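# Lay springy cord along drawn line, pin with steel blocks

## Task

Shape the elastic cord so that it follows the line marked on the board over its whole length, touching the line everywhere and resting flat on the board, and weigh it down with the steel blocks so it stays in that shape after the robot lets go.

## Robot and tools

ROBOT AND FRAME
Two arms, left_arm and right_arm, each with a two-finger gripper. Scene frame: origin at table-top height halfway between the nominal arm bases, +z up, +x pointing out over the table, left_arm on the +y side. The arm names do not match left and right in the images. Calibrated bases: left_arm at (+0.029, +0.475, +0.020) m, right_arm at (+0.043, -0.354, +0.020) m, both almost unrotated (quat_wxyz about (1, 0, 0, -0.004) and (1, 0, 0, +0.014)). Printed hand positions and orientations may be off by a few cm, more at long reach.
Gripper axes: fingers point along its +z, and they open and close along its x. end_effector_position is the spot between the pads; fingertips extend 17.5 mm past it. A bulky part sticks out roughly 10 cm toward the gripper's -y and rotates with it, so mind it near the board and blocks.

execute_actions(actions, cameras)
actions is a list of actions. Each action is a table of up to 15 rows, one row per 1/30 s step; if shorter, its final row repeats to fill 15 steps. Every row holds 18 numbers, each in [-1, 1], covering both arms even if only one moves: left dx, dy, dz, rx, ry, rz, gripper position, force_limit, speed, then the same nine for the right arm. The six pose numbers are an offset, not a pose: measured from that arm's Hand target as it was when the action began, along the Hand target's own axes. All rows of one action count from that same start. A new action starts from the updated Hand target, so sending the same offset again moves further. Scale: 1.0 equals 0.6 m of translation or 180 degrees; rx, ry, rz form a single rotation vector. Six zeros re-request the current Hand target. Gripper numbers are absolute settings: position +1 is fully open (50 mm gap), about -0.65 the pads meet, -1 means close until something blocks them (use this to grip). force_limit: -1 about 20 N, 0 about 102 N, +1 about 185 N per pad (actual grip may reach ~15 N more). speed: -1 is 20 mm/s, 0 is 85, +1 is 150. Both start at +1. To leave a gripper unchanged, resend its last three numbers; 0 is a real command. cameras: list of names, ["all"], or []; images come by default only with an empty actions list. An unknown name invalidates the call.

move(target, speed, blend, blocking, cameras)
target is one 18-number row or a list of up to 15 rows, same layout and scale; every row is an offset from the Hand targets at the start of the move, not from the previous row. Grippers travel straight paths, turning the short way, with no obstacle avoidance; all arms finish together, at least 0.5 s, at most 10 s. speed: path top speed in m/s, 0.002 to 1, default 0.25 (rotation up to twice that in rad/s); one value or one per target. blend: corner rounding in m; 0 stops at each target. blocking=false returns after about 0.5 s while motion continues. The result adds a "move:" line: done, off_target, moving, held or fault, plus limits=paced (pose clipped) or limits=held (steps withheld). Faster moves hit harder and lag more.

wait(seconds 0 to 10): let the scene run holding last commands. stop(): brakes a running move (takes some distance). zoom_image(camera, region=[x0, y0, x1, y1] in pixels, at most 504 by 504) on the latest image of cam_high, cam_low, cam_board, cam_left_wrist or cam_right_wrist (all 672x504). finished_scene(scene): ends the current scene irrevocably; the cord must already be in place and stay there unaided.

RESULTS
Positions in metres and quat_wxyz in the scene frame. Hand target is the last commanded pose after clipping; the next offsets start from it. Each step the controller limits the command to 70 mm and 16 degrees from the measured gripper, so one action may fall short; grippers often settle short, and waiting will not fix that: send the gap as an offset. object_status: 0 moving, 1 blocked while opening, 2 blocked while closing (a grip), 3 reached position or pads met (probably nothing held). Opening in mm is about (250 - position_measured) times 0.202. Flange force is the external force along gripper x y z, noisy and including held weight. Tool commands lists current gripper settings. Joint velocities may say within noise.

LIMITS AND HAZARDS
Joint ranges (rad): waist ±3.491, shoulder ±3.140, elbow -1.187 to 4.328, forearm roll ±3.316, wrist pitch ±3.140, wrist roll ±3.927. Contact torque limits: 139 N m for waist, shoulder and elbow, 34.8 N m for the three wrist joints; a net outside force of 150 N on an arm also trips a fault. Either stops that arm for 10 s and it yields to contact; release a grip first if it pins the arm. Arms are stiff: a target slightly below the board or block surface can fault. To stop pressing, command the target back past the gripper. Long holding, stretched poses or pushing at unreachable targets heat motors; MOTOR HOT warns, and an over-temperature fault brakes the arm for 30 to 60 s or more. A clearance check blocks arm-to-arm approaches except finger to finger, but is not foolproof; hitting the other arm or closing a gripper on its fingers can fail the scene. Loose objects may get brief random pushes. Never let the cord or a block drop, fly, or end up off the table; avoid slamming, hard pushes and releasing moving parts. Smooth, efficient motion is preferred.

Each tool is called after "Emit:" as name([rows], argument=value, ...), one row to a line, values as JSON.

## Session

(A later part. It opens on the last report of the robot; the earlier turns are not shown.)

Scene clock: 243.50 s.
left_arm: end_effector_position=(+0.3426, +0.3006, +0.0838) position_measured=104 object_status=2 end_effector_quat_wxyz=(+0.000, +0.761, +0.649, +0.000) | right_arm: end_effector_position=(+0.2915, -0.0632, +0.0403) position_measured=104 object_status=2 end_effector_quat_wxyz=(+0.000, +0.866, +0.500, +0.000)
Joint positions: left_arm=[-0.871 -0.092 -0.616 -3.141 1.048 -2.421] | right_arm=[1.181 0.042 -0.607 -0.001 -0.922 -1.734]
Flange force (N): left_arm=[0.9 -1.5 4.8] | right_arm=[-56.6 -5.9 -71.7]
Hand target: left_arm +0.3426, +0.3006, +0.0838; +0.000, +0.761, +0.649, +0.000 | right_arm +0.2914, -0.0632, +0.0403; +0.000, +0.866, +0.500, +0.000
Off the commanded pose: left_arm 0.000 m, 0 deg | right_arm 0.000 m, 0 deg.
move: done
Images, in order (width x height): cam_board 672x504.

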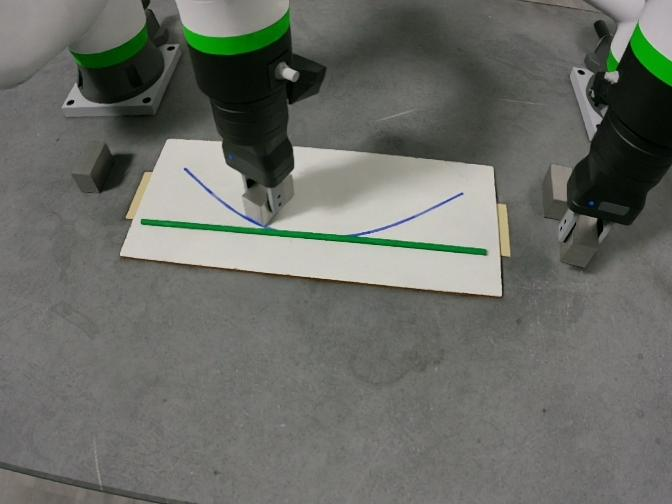

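Emit:
move([
  [0,0,0,0,0,0,-1,-0.5,-0.3,0,0,-0.003,0,0,0,-1,-0.5,-0.3],
  [0,0,0,0,0,0,-1,-0.5,-0.3,0,-0.0067,-0.003,0,0,0,-1,-0.5,-0.3],
  [0,0,0,0,0,0,-1,-0.5,-0.3,0,-0.0067,-0.0011,0,0,0,-1,-0.5,-0.3],
], speed=0.05, cameras=["cam_board"])

Emit:
zoom_image(camera="cam_board", region=[200, 150, 320, 250])

Scene clock: 248.80 s.
left_arm: end_effector_position=(+0.3426, +0.3006, +0.0838) position_measured=104 object_status=2 end_effector_quat_wxyz=(+0.000, +0.761, +0.649, +0.000) | right_arm: end_effector_position=(+0.2880, -0.0611, +0.0411) position_measured=104 object_status=2 end_effector_quat_wxyz=(+0.000, +0.866, +0.500, +0.000)
Joint positions: left_arm=[-0.871 -0.092 -0.616 -3.141 1.048 -2.421] | right_arm=[1.192 0.039 -0.608 0 -0.923 -1.745]
Flange force (N): left_arm=[1.2 -1.6 5.3] | right_arm=[-7.4 -2.3 3.1]
Hand target: left_arm +0.3426, +0.3006, +0.0838; +0.000, +0.761, +0.649, +0.000 | right_arm +0.2880, -0.0611, +0.0410; +0.000, +0.866, +0.500, +0.000
Off the commanded pose: left_arm 0.000 m, 0 deg | right_arm 0.000 m, 0 deg.
move: done
Images, in order (width x height): cam_board 672x504.

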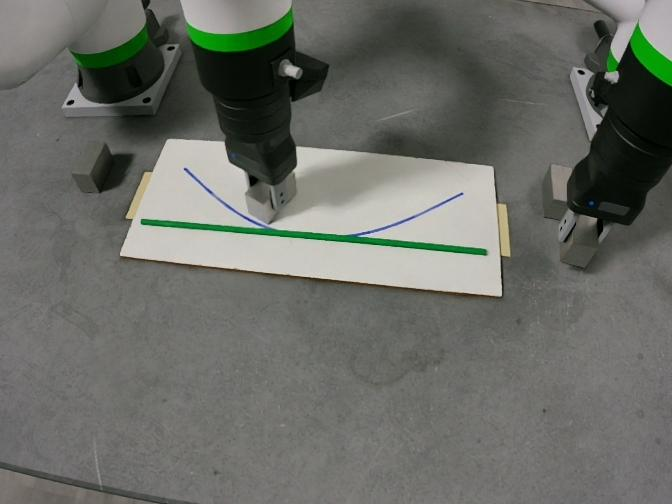

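Scaled by 4.200.

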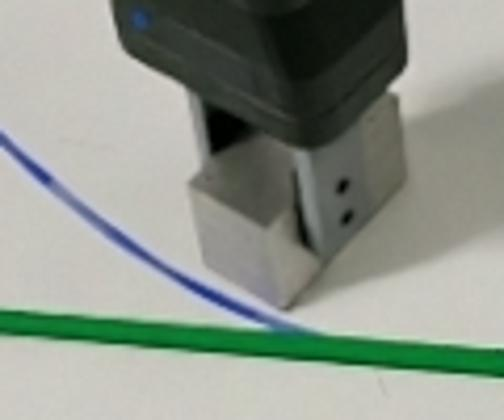

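Emit:
zoom_image(camera="cam_board", region=[230, 190, 290, 240])

Scaled by 8.400.

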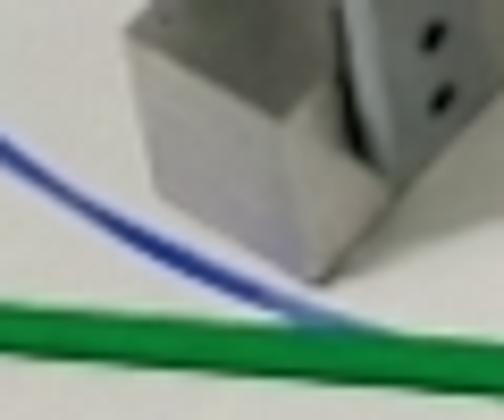

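Emit:
move([
  [0,0,0,0,0,0,-1,-0.5,-0.3,0,0,-0.003,0,0,0,-1,-0.5,-0.3],
  [0,0,0,0,0,0,-1,-0.5,-0.3,-0.0062,0.0057,-0.003,0,0,-0.024,-1,-0.5,-0.3],
  [0,0,0,0,0,0,-1,-0.5,-0.3,-0.0062,0.0057,0,0,0,-0.024,-1,-0.5,-0.3],
], speed=0.06, cameras=["cam_board"])

Emit:
zoom_image(camera="cam_board", region=[230, 190, 290, 240])

Scene clock: 263.10 s.
left_arm: end_effector_position=(+0.3426, +0.3006, +0.0838) position_measured=104 object_status=2 end_effector_quat_wxyz=(+0.000, +0.761, +0.649, +0.000) | right_arm: end_effector_position=(+0.2891, -0.0661, +0.0411) position_measured=104 object_status=2 end_effector_quat_wxyz=(+0.000, +0.847, +0.532, +0.000)
Joint positions: left_arm=[-0.871 -0.092 -0.616 -3.141 1.048 -2.421] | right_arm=[1.185 0.031 -0.616 0 -0.923 -1.662]
Flange force (N): left_arm=[1.1 -1.2 4.7] | right_arm=[-7.6 -3.2 2.8]
Hand target: left_arm +0.3426, +0.3006, +0.0838; +0.000, +0.761, +0.649, +0.000 | right_arm +0.2891, -0.0661, +0.0410; +0.000, +0.847, +0.532, +0.000
Off the commanded pose: left_arm 0.000 m, 0 deg | right_arm 0.000 m, 0 deg.
move: done
Images, in order (width x height): cam_board 672x504.

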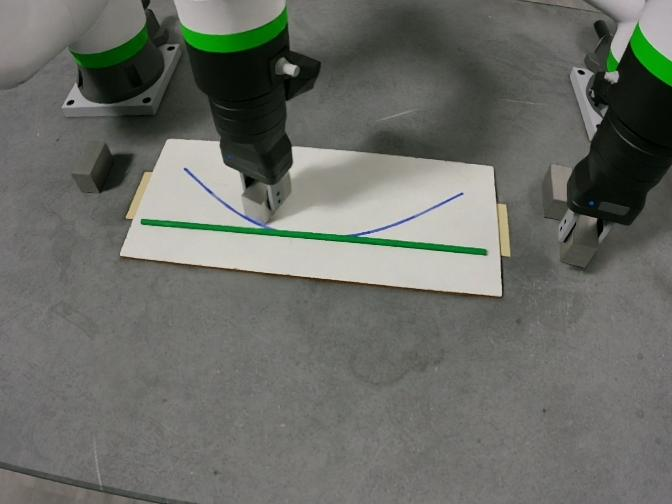

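Scaled by 8.400.

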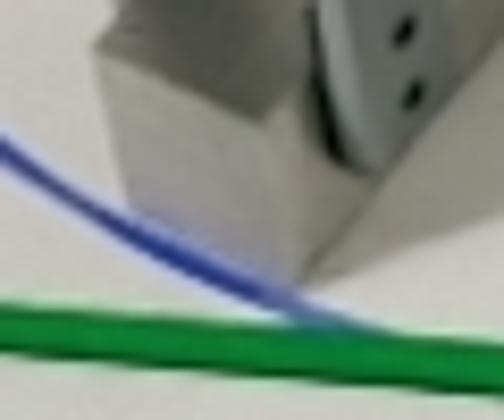

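Emit:
move([
  [0,0,0,0,0,0,-1,-0.5,-0.3,0,0,0,0,0,0,0.6,-0.5,-0.5],
  [0,0,0,0,0,0,-1,-0.5,-0.3,0,0,-0.1317,0,0,0,0.6,-0.5,-0.5],
  [-0.4315,-0.0407,0,0,0,-0.1667,-1,-0.5,-0.3,-0.407,0.1227,-0.1317,0,0,-0.143,0.6,-0.5,-0.5],
], speed=[0.06,0.2,0.25], cameras=["cam_board","cam_right_wrist"])

Emit:
zoom_image(camera="cam_board", region=[210, 150, 390, 270])

Scene clock: 277.80 s.
left_arm: end_effector_position=(+0.2776, +0.0488, +0.0838) position_measured=104 object_status=2 end_effector_quat_wxyz=(+0.000, +0.567, +0.824, +0.000) | right_arm: end_effector_position=(+0.2495, -0.3181, +0.1198) position_measured=63 object_status=3 end_effector_quat_wxyz=(+0.000, +0.707, +0.707, +0.000)
Joint positions: left_arm=[-1.302 0.242 -0.255 -3.141 1.075 -1.467] | right_arm=[0.811 -0.674 -0.887 -0.001 -1.357 -0.84]
Flange force (N): left_arm=[0.7 0.1 5.1] | right_arm=no reading
Hand target: left_arm +0.2776, +0.0488, +0.0838; +0.000, +0.567, +0.824, +0.000 | right_arm +0.2495, -0.3181, +0.1198; +0.000, +0.707, +0.707, +0.000
Off the commanded pose: left_arm 0.000 m, 0 deg | right_arm 0.000 m, 0 deg.
move: done
Images, in order (width x height): cam_board 672x504, cam_right_wrist 672x504.

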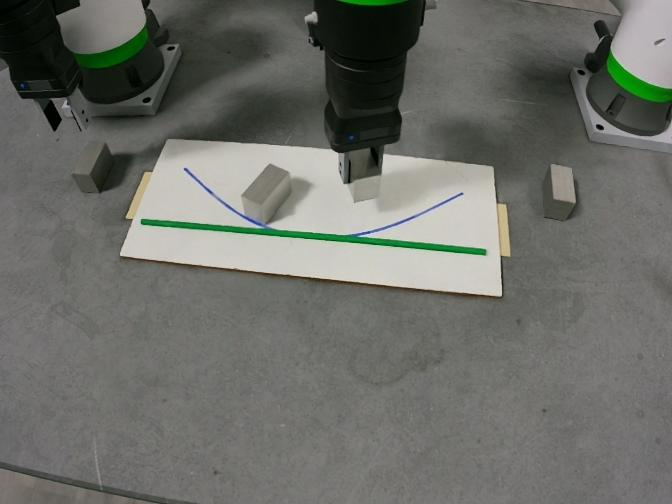

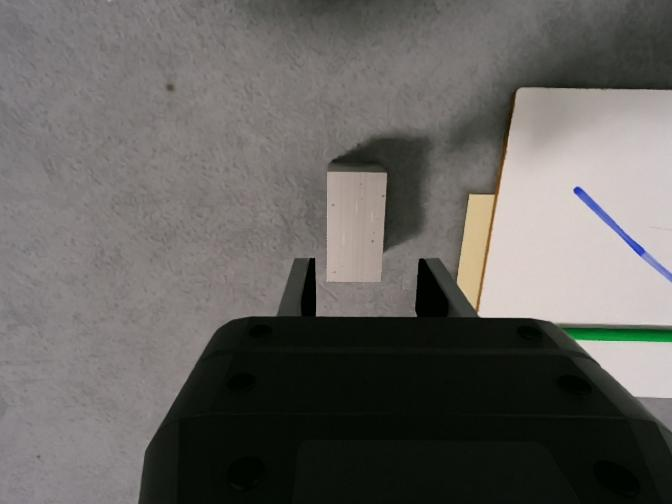

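Scaled by 2.800.

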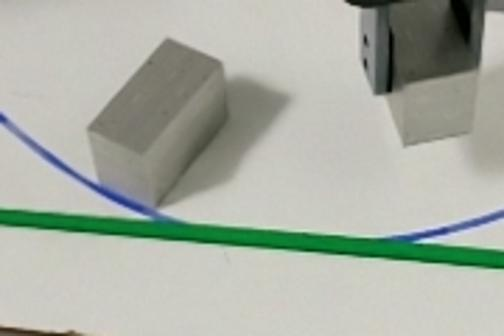

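Emit:
move([
  [0,0,0.0655,0,0,0,-1,-0.5,-0.3,0,0.01,0.1425,0,0,0,0.6,-0.5,-0.5],
  [0,0,0.0655,0,0,0,-1,-0.5,-0.3,0,0.01,0.1425,0,0,0,-1,-0.5,-0.3],
  [0,0,0.0655,0,0,0,-1,-0.5,-0.3,0,0.01,0.06,0,0,0,-1,-0.5,-0.3],
], speed=0.15, cameras=["cam_board","cam_right_wrist"])

Emit:
zoom_image(camera="cam_board", region=[330, 190, 390, 240])

Scene clock: 283.53 s.
left_arm: end_effector_position=(+0.2776, +0.0488, +0.0445) position_measured=104 object_status=2 end_effector_quat_wxyz=(+0.000, +0.567, +0.824, +0.000) | right_arm: end_effector_position=(+0.2555, -0.3181, +0.0838) position_measured=104 object_status=2 end_effector_quat_wxyz=(+0.000, +0.707, +0.707, +0.000)
Joint positions: left_arm=[-1.302 0.293 -0.295 -3.141 0.983 -1.467] | right_arm=[0.785 -0.605 -0.946 -0.001 -1.229 -0.813]
Flange force (N): left_arm=[1.3 0.0 5.2] | right_arm=no reading
Hand target: left_arm +0.2776, +0.0488, +0.0445; +0.000, +0.567, +0.824, +0.000 | right_arm +0.2555, -0.3181, +0.0838; +0.000, +0.707, +0.707, +0.000
Off the commanded pose: left_arm 0.000 m, 0 deg | right_arm 0.000 m, 0 deg.
move: done
Images, in order (width x height): cam_board 672x504, cam_right_wrist 672x504.

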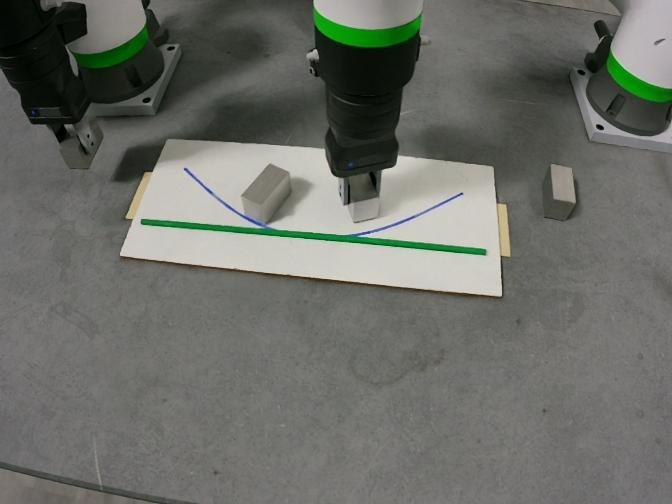

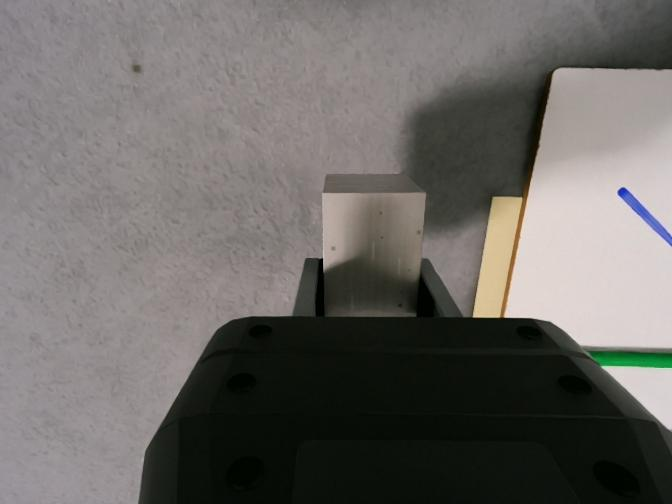

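Scaled by 8.400.

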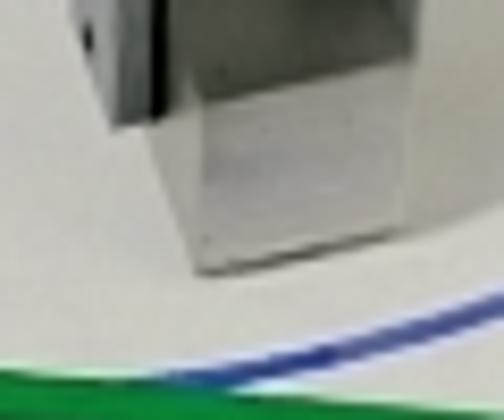

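Emit:
move(target=[0.0017,0.0217,0.0055,0,0,-0.0139,-1,-0.5,-0.3,0.2277,0.1842,0,0,0,0.018,-1,-0.5,-0.3], speed=0.2, cameras=["cam_board","cam_right_wrist"])

Emit:
zoom_image(camera="cam_board", region=[330, 190, 390, 240])

Scene clock: 301.80 s.
left_arm: end_effector_position=(+0.2894, +0.0543, +0.0413) position_measured=104 object_status=2 end_effector_quat_wxyz=(+0.000, +0.549, +0.836, +0.000) | right_arm: end_effector_position=(+0.3659, -0.1814, +0.0839) position_measured=104 object_status=2 end_effector_quat_wxyz=(+0.000, +0.727, +0.687, +0.000)
Joint positions: left_arm=[-1.275 0.3 -0.294 -3.141 0.976 -1.45] | right_arm=[0.824 -0.073 -0.597 -0.001 -1.046 -0.909]
Flange force (N): left_arm=[18.0 -50.7 -55.0] | right_arm=[-3.0 -8.0 5.1]
Hand target: left_arm +0.2894, +0.0544, +0.0412; +0.000, +0.549, +0.836, +0.000 | right_arm +0.3659, -0.1814, +0.0839; +0.000, +0.727, +0.687, +0.000
Off the commanded pose: left_arm 0.000 m, 0 deg | right_arm 0.000 m, 0 deg.
move: done
Images, in order (width x height): cam_board 672x504, cam_right_wrist 672x504.

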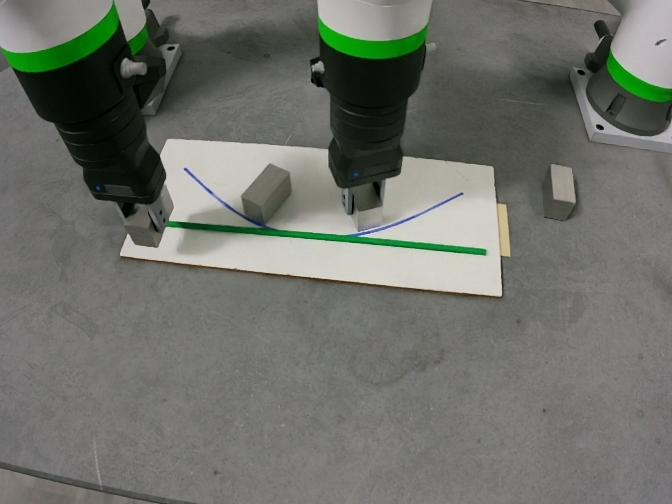

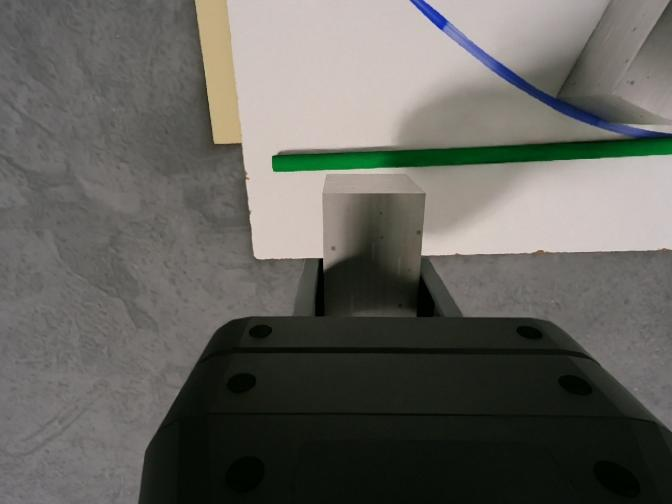

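Scaled by 8.400.

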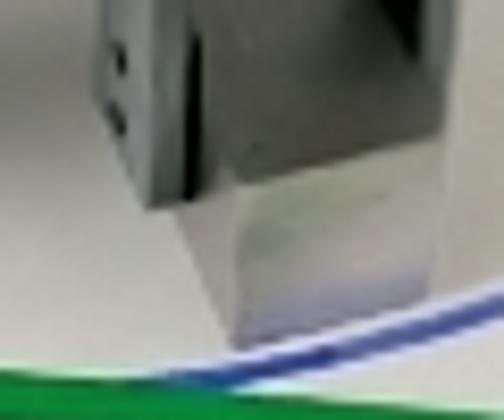

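Emit:
move([
  [0,0.0017,-0.001,0,0,0,-1,-0.5,-0.3,0,0.0167,0,0,0,0,-1,-0.5,-0.3],
  [0,0.0017,-0.001,0,0,0,0.6,-0.5,-0.5,0,0.0167,0,0,0,0,-1,-0.5,-0.3],
  [0,0.0017,-0.131,0,0,0,0.6,-0.5,-0.5,0,0.0167,0.05,0,0,0,-1,-0.5,-0.3],
  [0.4222,0.0868,-0.131,0,0,0.158,0.6,-0.5,-0.5,0,0.0167,0.07,0,0,0,-1,-0.5,-0.3],
], speed=[0.06,0.06,0.2,0.3], cameras=["cam_board","cam_left_wrist","cam_right_wrist"])

Emit:
zoom_image(camera="cam_board", region=[210, 150, 390, 270])

Scene clock: 317.10 s.
left_arm: end_effector_position=(+0.2365, +0.3075, +0.1198) position_measured=63 object_status=3 end_effector_quat_wxyz=(+0.000, +0.737, +0.675, +0.000) | right_arm: end_effector_position=(+0.3759, -0.1819, +0.0419) position_measured=104 object_status=2 end_effector_quat_wxyz=(+0.000, +0.727, +0.687, +0.000)
Joint positions: left_arm=[-1.181 -0.435 -0.773 -3.141 1.233 -2.04] | right_arm=[0.802 0.019 -0.625 -0.001 -0.926 -0.886]
Flange force (N): left_arm=[1.6 -1.5 -0.9] | right_arm=[-3.4 -7.8 3.5]
Hand target: left_arm +0.2365, +0.3075, +0.1198; +0.000, +0.737, +0.675, +0.000 | right_arm +0.3759, -0.1819, +0.0419; +0.000, +0.727, +0.687, +0.000
Off the commanded pose: left_arm 0.000 m, 0 deg | right_arm 0.000 m, 0 deg.
move: done
Images, in order (width x height): cam_board 672x504, cam_left_wrist 672x504, cam_right_wrist 672x504.

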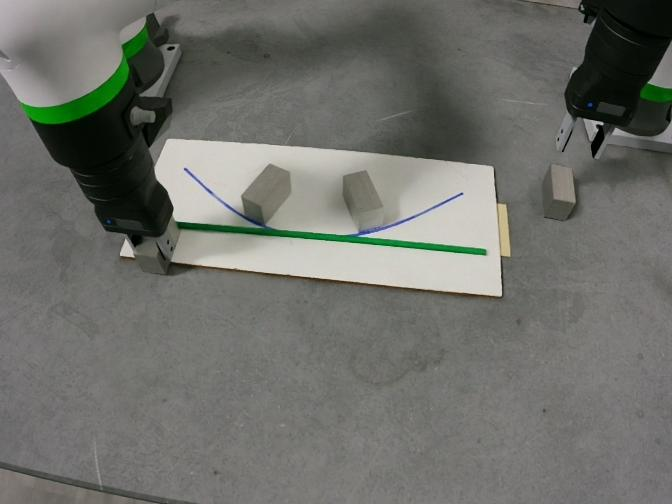

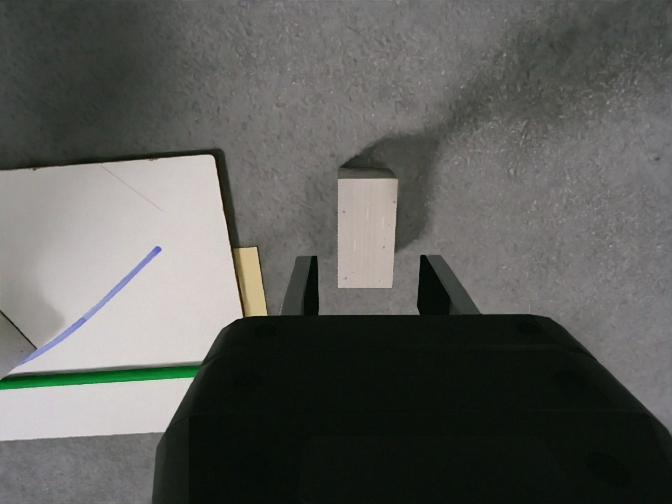

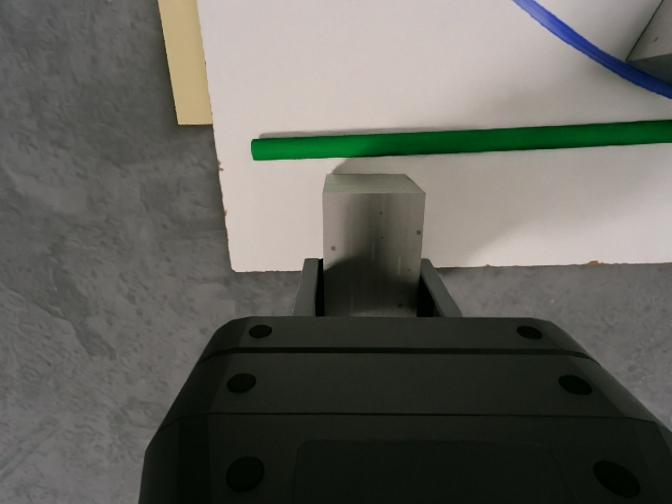

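Scaled by 2.800.

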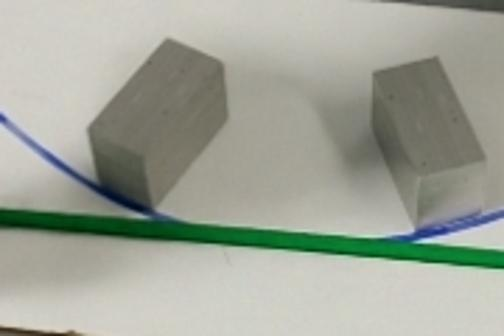

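Emit:
move([
  [0.005,0.01,0.1425,0,0,0,0.6,-0.5,-0.5,0,0,0,0,0,0,-1,-0.5,-0.3],
  [0.005,0.01,0.1425,0,0,0,-1,-0.5,-0.3,0,0,0,0,0,0,-1,-0.5,-0.3],
  [0.005,0.01,0.06,0,0,0,-1,-0.5,-0.3,0,0,0,0,0,0,-1,-0.5,-0.3],
  [-0.2065,0.258,0.06,0,0,-0.03,-1,-0.5,-0.3,0,0,0,0,0,0,-1,-0.5,-0.3],
], speed=[0.2,0.1,0.2,0.25], cameras=["cam_board","cam_left_wrist"])

Scene clock: 333.73 s.
left_arm: end_effector_position=(+0.3799, +0.1706, +0.0838) position_measured=104 object_status=2 end_effector_quat_wxyz=(+0.000, +0.705, +0.709, +0.000) | right_arm: end_effector_position=(+0.3759, -0.1819, +0.0419) position_measured=104 object_status=2 end_effector_quat_wxyz=(+0.000, +0.727, +0.687, +0.000)
Joint positions: left_arm=[-0.991 0.174 -0.337 -3.141 1.059 -2.136] | right_arm=[0.802 0.019 -0.625 -0.001 -0.926 -0.886]
Flange force (N): left_arm=[2.8 -3.2 5.7] | right_arm=[-3.4 -7.7 3.8]
Hand target: left_arm +0.3799, +0.1706, +0.0838; +0.000, +0.705, +0.709, +0.000 | right_arm +0.3759, -0.1819, +0.0419; +0.000, +0.727, +0.687, +0.000
Off the commanded pose: left_arm 0.000 m, 0 deg | right_arm 0.000 m, 0 deg.
move: done
Images, in order (width x height): cam_board 672x504, cam_left_wrist 672x504.

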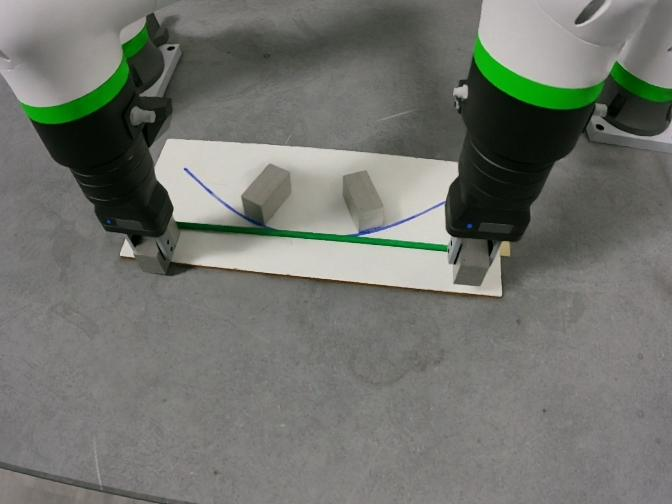

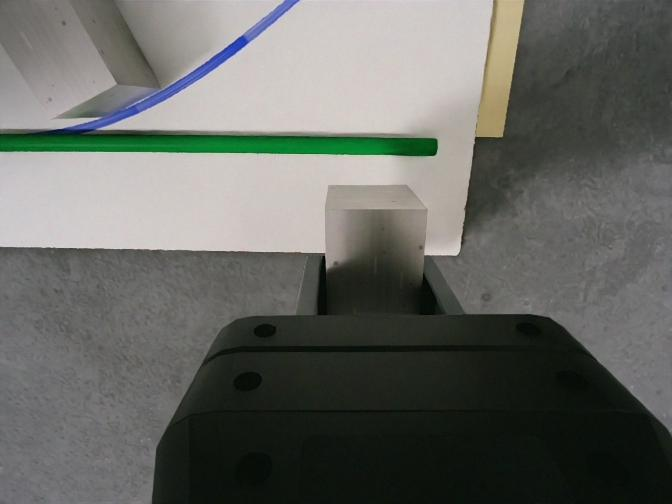

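Emit:
move([
  [-0.01,0,0.0693,0,0,0,-1,-0.5,-0.3,0,0,0,0,0,0,-1,-0.5,-0.3],
  [-0.0067,-0.0673,0.0693,0,0,-0.1033,-1,-0.5,-0.3,-0.0015,-0.0667,0,0,0,0.1,-1,-0.5,-0.3],
], speed=[0.12,0.06], cameras=["cam_board","cam_left_wrist","cam_right_wrist"])

Scene clock: 356.00 s.
left_arm: end_effector_position=(+0.3395, +0.1663, +0.0422) position_measured=104 object_status=2 end_effector_quat_wxyz=(+0.000, +0.581, +0.814, +0.000) | right_arm: end_effector_position=(+0.3359, -0.1806, +0.0419) position_measured=104 object_status=2 end_effector_quat_wxyz=(+0.000, +0.825, +0.565, +0.000)
Joint positions: left_arm=[-1.077 0.172 -0.455 -3.141 0.944 -1.726] | right_arm=[0.897 -0.073 -0.714 -0.001 -0.928 -1.295]
Flange force (N): left_arm=[0.7 -0.7 5.1] | right_arm=[-4.9 -4.8 4.3]
Hand target: left_arm +0.3395, +0.1663, +0.0422; +0.000, +0.581, +0.814, +0.000 | right_arm +0.3359, -0.1806, +0.0419; +0.000, +0.825, +0.565, +0.000
Off the commanded pose: left_arm 0.000 m, 0 deg | right_arm 0.000 m, 0 deg.
move: done
Images, in order (width x height): cam_board 672x504, cam_left_wrist 672x504, cam_right_wrist 672x504.

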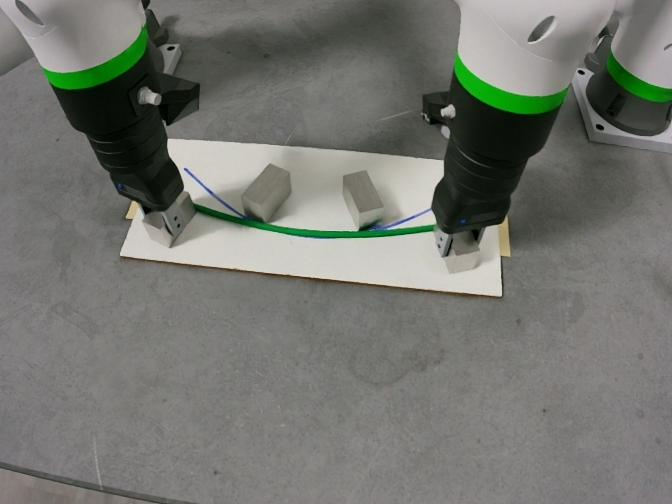

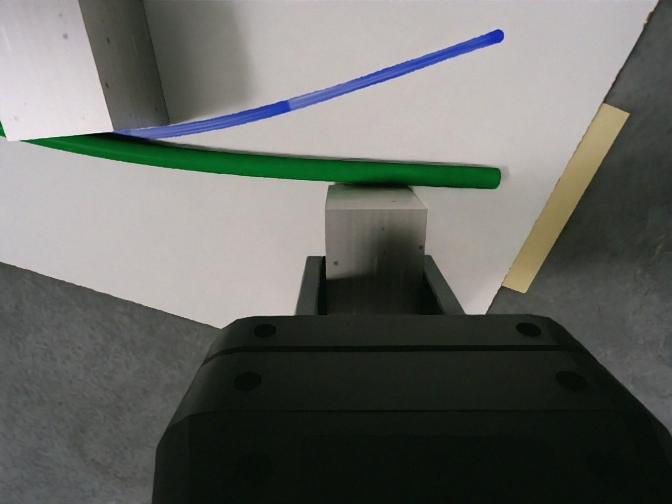

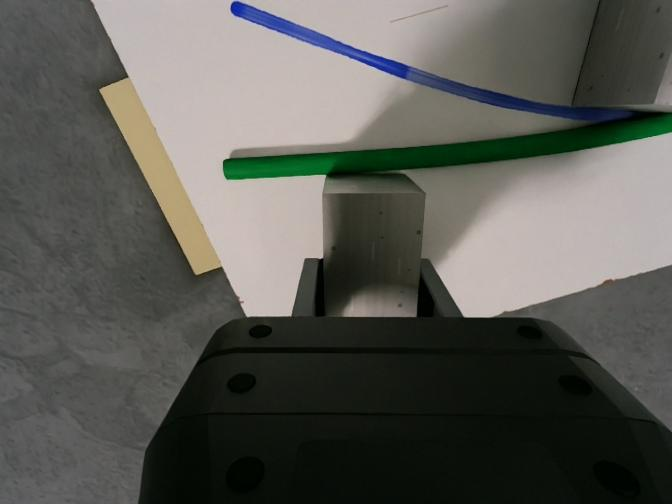

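Emit:
move(target=[0.022,-0.055,0,0,0,-0.1033,-1,-0.5,-0.3,-0.0195,-0.0555,0,0,0,0.1,-1,-0.5,-0.3], speed=0.06, cameras=["cam_board","cam_left_wrist","cam_right_wrist"])

Emit:
zoom_image(camera="cam_board", region=[150, 150, 480, 260])

Scene clock: 367.73 s.
left_arm: end_effector_position=(+0.3040, +0.1680, +0.0422) position_measured=104 object_status=2 end_effector_quat_wxyz=(+0.000, +0.442, +0.897, +0.000) | right_arm: end_effector_position=(+0.3006, -0.1794, +0.0419) position_measured=104 object_status=2 end_effector_quat_wxyz=(+0.000, +0.903, +0.429, +0.000)
Joint positions: left_arm=[-1.154 0.111 -0.525 -3.141 0.934 -1.325] | right_arm=[0.997 -0.158 -0.788 -0.001 -0.94 -1.71]
Flange force (N): left_arm=[1.2 -0.3 5.0] | right_arm=[-7.8 -2.9 3.4]
Hand target: left_arm +0.3040, +0.1680, +0.0422; +0.000, +0.442, +0.897, +0.000 | right_arm +0.3006, -0.1794, +0.0419; +0.000, +0.903, +0.429, +0.000
Off the commanded pose: left_arm 0.000 m, 0 deg | right_arm 0.000 m, 0 deg.
move: done
Images, in order (width x height): cam_board 672x504, cam_left_wrist 672x504, cam_right_wrist 672x504.

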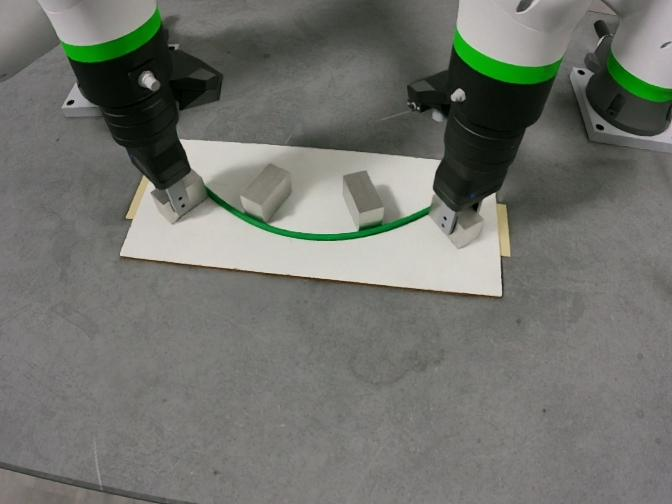

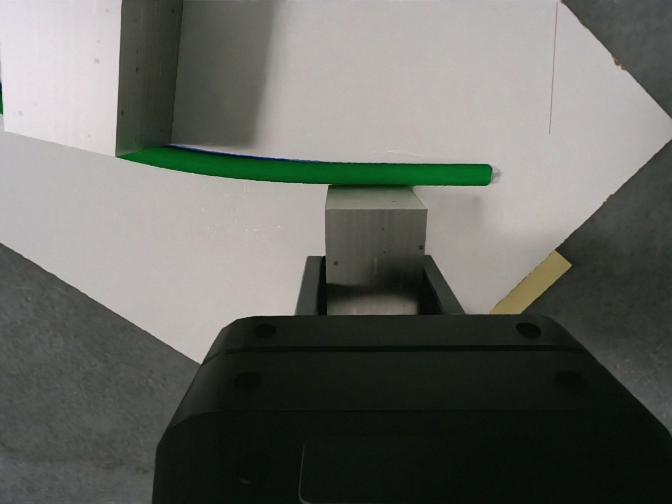

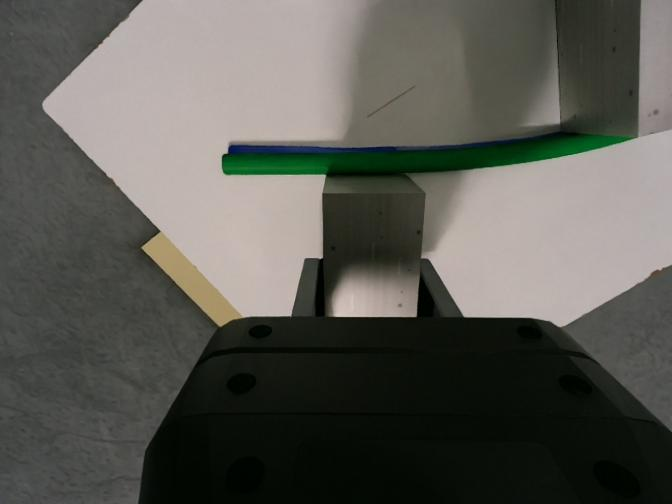

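Scaled by 1.527.

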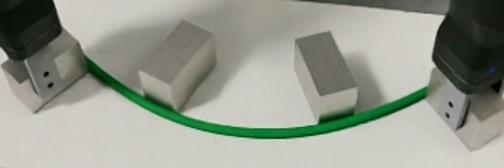

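Emit:
move(target=[0.0035,-0.0025,0,0,0,0,-1,-0.5,-0.3,0.0035,-0.0067,0,0,0,0,-1,-0.5,-0.3], speed=0.04, cameras=["cam_board","cam_left_wrist","cam_right_wrist"])

Emit:
zoom_image(camera="cam_left_wrist", region=[100, 100, 540, 260])

Emit:
zoom_image(camera="cam_right_wrist", region=[200, 80, 660, 260])

Emit:
zoom_image(camera="cam_board", region=[170, 150, 470, 260])

Scene clock: 376.37 s.
left_arm: end_effector_position=(+0.3016, +0.1688, +0.0422) position_measured=104 object_status=2 end_effector_quat_wxyz=(+0.000, +0.442, +0.897, +0.000) | right_arm: end_effector_position=(+0.2989, -0.1753, +0.0419) position_measured=104 object_status=2 end_effector_quat_wxyz=(+0.000, +0.903, +0.429, +0.000)
Joint positions: left_arm=[-1.159 0.106 -0.531 -3.141 0.933 -1.319] | right_arm=[1.01 -0.156 -0.786 -0.001 -0.94 -1.723]
Flange force (N): left_arm=[0.4 0.3 4.6] | right_arm=[-8.7 -2.4 3.8]
Hand target: left_arm +0.3015, +0.1688, +0.0423; +0.000, +0.442, +0.897, +0.000 | right_arm +0.2988, -0.1753, +0.0419; +0.000, +0.903, +0.429, +0.000
Off the commanded pose: left_arm 0.000 m, 0 deg | right_arm 0.000 m, 0 deg.
move: done
Images, in order (width x height): cam_board 672x504, cam_left_wrist 672x504, cam_right_wrist 672x504.

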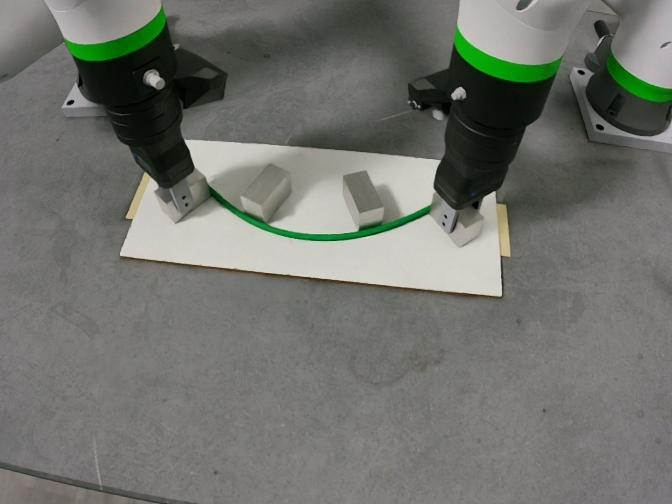

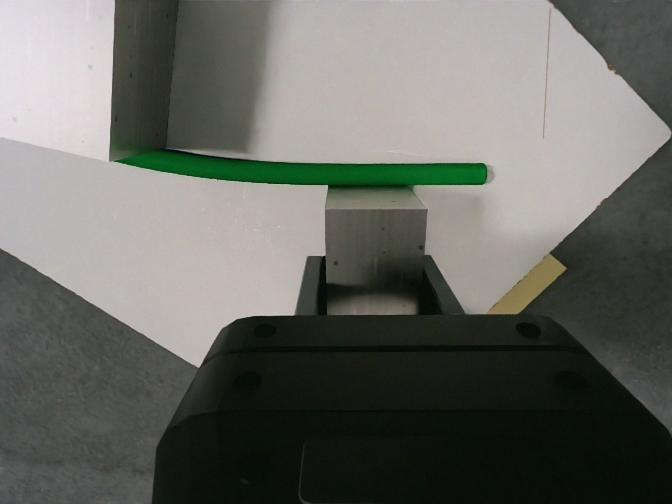

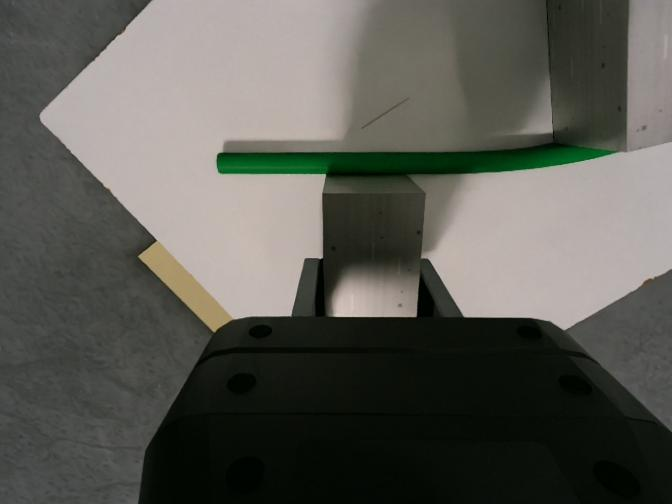

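Scaled by 1.145.

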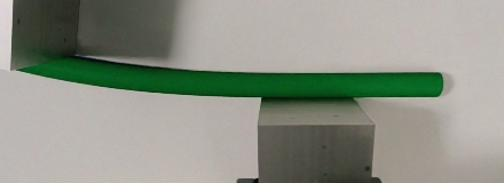

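Scaled by 1.096.

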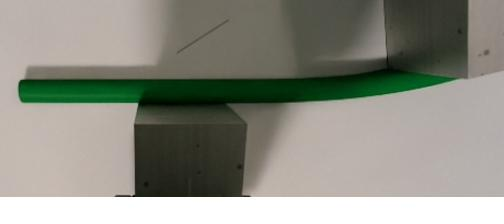

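Scaled by 1.680.

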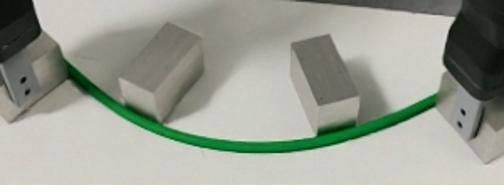

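Emit:
move([
  [0,0,0.0013,0,0,0,-1,-0.5,-0.3,0,0,0.0013,0,0,0,-1,-0.5,-0.3],
  [0,0,0.0013,0,0,0,0.7,-0.5,-0.8,0,0,0.0013,0,0,0,0.7,-0.5,-0.8],
  [0,0,-0.2,0,0,0,0.7,-0.5,-0.5,0,0,-0.2,0,0,0,0.7,-0.5,-0.5],
], speed=[0.03,0.05,0.15], cameras=["cam_board","cam_left_wrist","cam_right_wrist"])

Emit:
zoom_image(camera="cam_board", region=[150, 140, 330, 260])

Emit:
zoom_image(camera="cam_board", region=[320, 150, 500, 270])

Scene clock: 384.27 s.
left_arm: end_effector_position=(+0.3016, +0.1688, +0.1622) position_measured=48 object_status=3 end_effector_quat_wxyz=(+0.000, +0.442, +0.897, +0.000) | right_arm: end_effector_position=(+0.2989, -0.1754, +0.1619) position_measured=48 object_status=3 end_effector_quat_wxyz=(+0.000, +0.903, +0.429, +0.000)
Joint positions: left_arm=[-1.159 -0.045 -0.371 -3.141 1.245 -1.319] | right_arm=[1.01 -0.323 -0.599 0 -1.294 -1.723]
Flange force (N): left_arm=[0.6 0.4 -0.2] | right_arm=[-7.2 -3.5 1.4]
Hand target: left_arm +0.3016, +0.1688, +0.1623; +0.000, +0.442, +0.897, +0.000 | right_arm +0.2989, -0.1754, +0.1619; +0.000, +0.903, +0.429, +0.000
Off the commanded pose: left_arm 0.000 m, 0 deg | right_arm 0.000 m, 0 deg.
move: done
Images, in order (width x height): cam_board 672x504, cam_left_wrist 672x504, cam_right_wrist 672x504.

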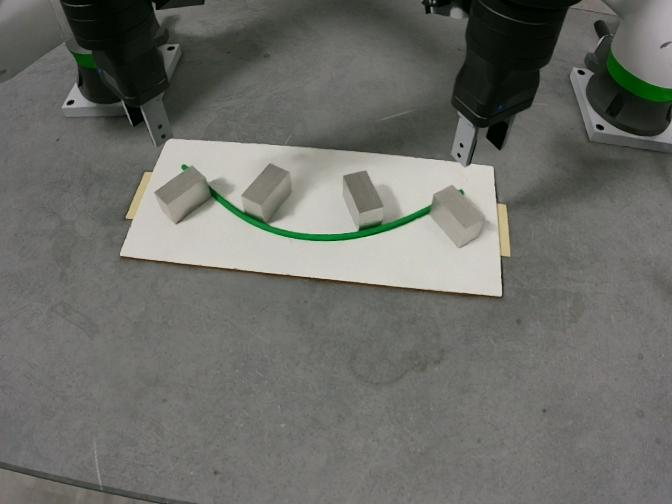

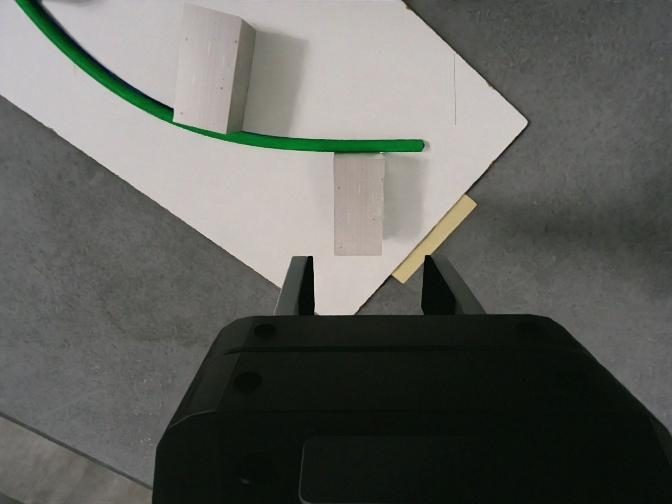

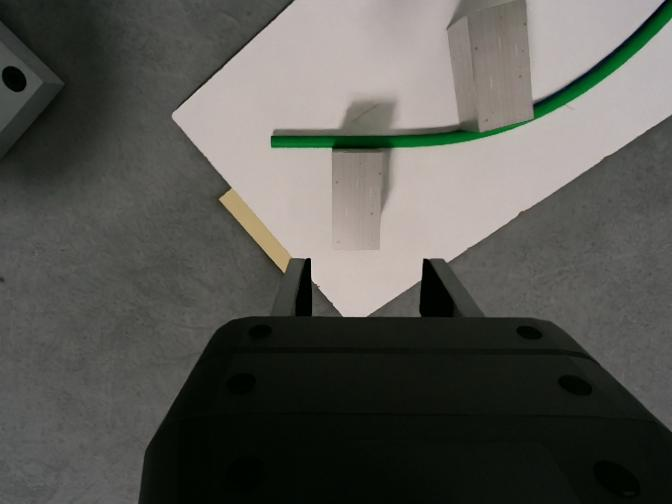

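Scaled by 2.800.

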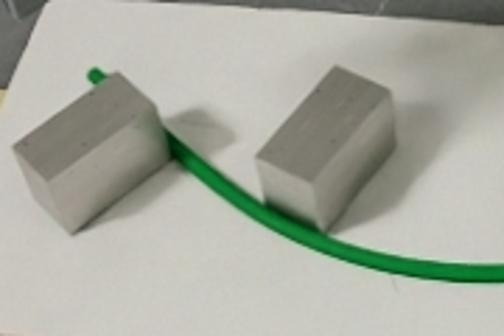

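Scaled by 2.800.

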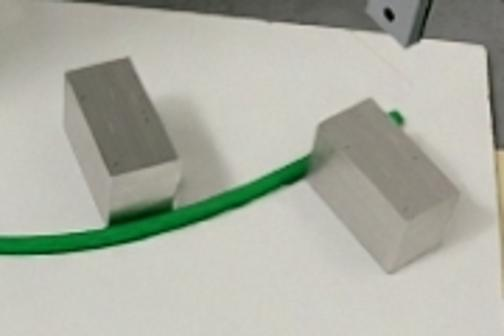

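Emit:
zoom_image(camera="cam_left_wrist", region=[0, 0, 200, 150])

Emit:
zoom_image(camera="cam_right_wrist", region=[502, 0, 672, 130])

Emit:
zoom_image(camera="cam_board", region=[250, 200, 370, 260])

Scaled by 2.520.

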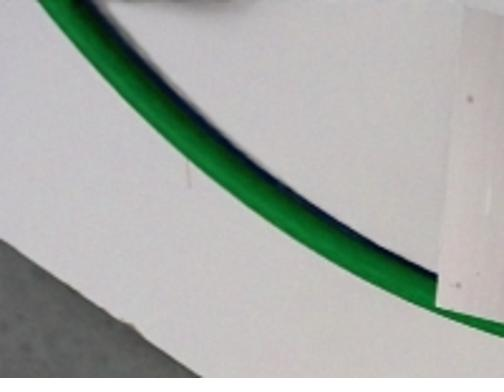

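Scaled by 2.965.

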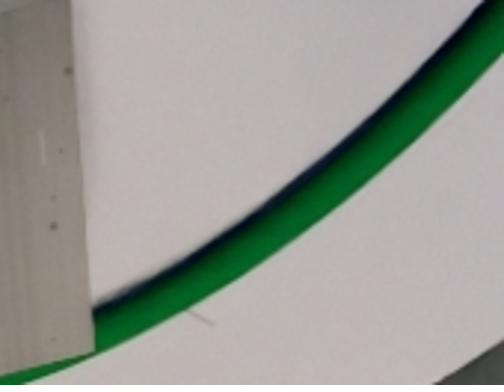

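Scaled by 4.200.

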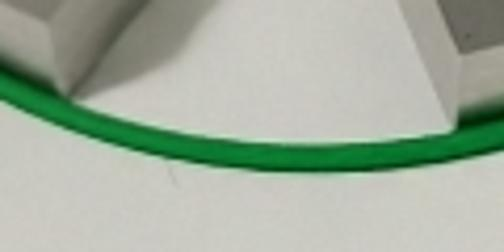

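Emit:
move([
  [0,0,0,0,0,0,0.7,-0.5,-0.5,0.1308,-0.1278,0.06,0,0,-0.075,0.7,-0.5,-0.5],
  [0,0,0,0,0,0,0.7,-0.5,-0.5,0.1308,-0.1278,0.2012,0,0,-0.075,0.7,-0.5,-0.5],
  [0,0,0,0,0,0,0.7,-0.5,-0.5,0.1308,-0.1278,0.2012,0,0,-0.075,-1,-0.9,-0.8],
  [0,0,0,0,0,0,0.7,-0.5,-0.5,0.1298,-0.1318,0.2012,0,0,-0.075,-1,-0.9,-0.8],
  [0,0,0,0,0,0,0.7,-0.5,-0.5,0.1298,-0.1318,0.2012,0,0,-0.075,0.6,-0.9,-0.8],
], speed=[0.25,0.1,0.05,0.03,0.05])

Emit:
move([
  [0,0,0,0,0,0,0.7,-0.5,-0.5,0,0,-0.15,0,0,0,0.6,-0.9,-0.8],
  [-0.1393,-0.1308,0.06,0,0,0.0783,0.7,-0.5,-0.5,-0.25,0,-0.2,0,0,0,0.6,-0.9,-0.8],
  [-0.1393,-0.1308,0.2012,0,0,0.0783,0.7,-0.5,-0.5,-0.25,0,-0.2,0,0,0,0.6,-0.9,-0.8],
  [-0.1393,-0.1308,0.2012,0,0,0.0783,-1,-0.9,-0.8,-0.25,0,-0.2,0,0,0,0.6,-0.9,-0.8],
], speed=[0.2,0.25,0.1,0.05])

Scene clock: 406.90 s.
left_arm: end_effector_position=(+0.3016, +0.1688, +0.1623) position_measured=48 object_status=3 end_effector_quat_wxyz=(+0.000, +0.442, +0.897, +0.000) | right_arm: end_effector_position=(+0.2868, -0.0649, +0.0413) position_measured=63 object_status=3 end_effector_quat_wxyz=(+0.000, +0.847, +0.532, +0.000)
Joint positions: left_arm=[-1.159 -0.045 -0.371 -3.141 1.245 -1.319] | right_arm=[1.192 0.029 -0.618 0 -0.924 -1.669]
Flange force (N): left_arm=[1.4 0.1 0.0] | right_arm=[-7.4 -3.2 -1.9]
Hand target: left_arm +0.3016, +0.1688, +0.1623; +0.000, +0.442, +0.897, +0.000 | right_arm +0.2868, -0.0649, +0.0413; +0.000, +0.847, +0.532, +0.000
Off the commanded pose: left_arm 0.000 m, 0 deg | right_arm 0.000 m, 0 deg.
move: done

Scene clock: 410.83 s.
left_arm: end_effector_position=(+0.2903, +0.0547, +0.0415) position_measured=103 object_status=2 end_effector_quat_wxyz=(+0.000, +0.549, +0.836, +0.000) | right_arm: end_effector_position=(+0.2217, -0.2002, +0.1612) position_measured=63 object_status=3 end_effector_quat_wxyz=(+0.000, +0.847, +0.532, +0.000)
Joint positions: left_arm=[-1.273 0.301 -0.293 -3.141 0.977 -1.451] | right_arm=[1.265 -0.588 -0.752 0 -1.406 -1.742]
Flange force (N): left_arm=[2.5 0.1 -2.2] | right_arm=[-7.4 -5.3 2.3]
Hand target: left_arm +0.2903, +0.0547, +0.0415; +0.000, +0.548, +0.836, +0.000 | right_arm +0.2217, -0.2002, +0.1612; +0.000, +0.847, +0.532, +0.000
Off the commanded pose: left_arm 0.000 m, 0 deg | right_arm 0.000 m, 0 deg.
move: done


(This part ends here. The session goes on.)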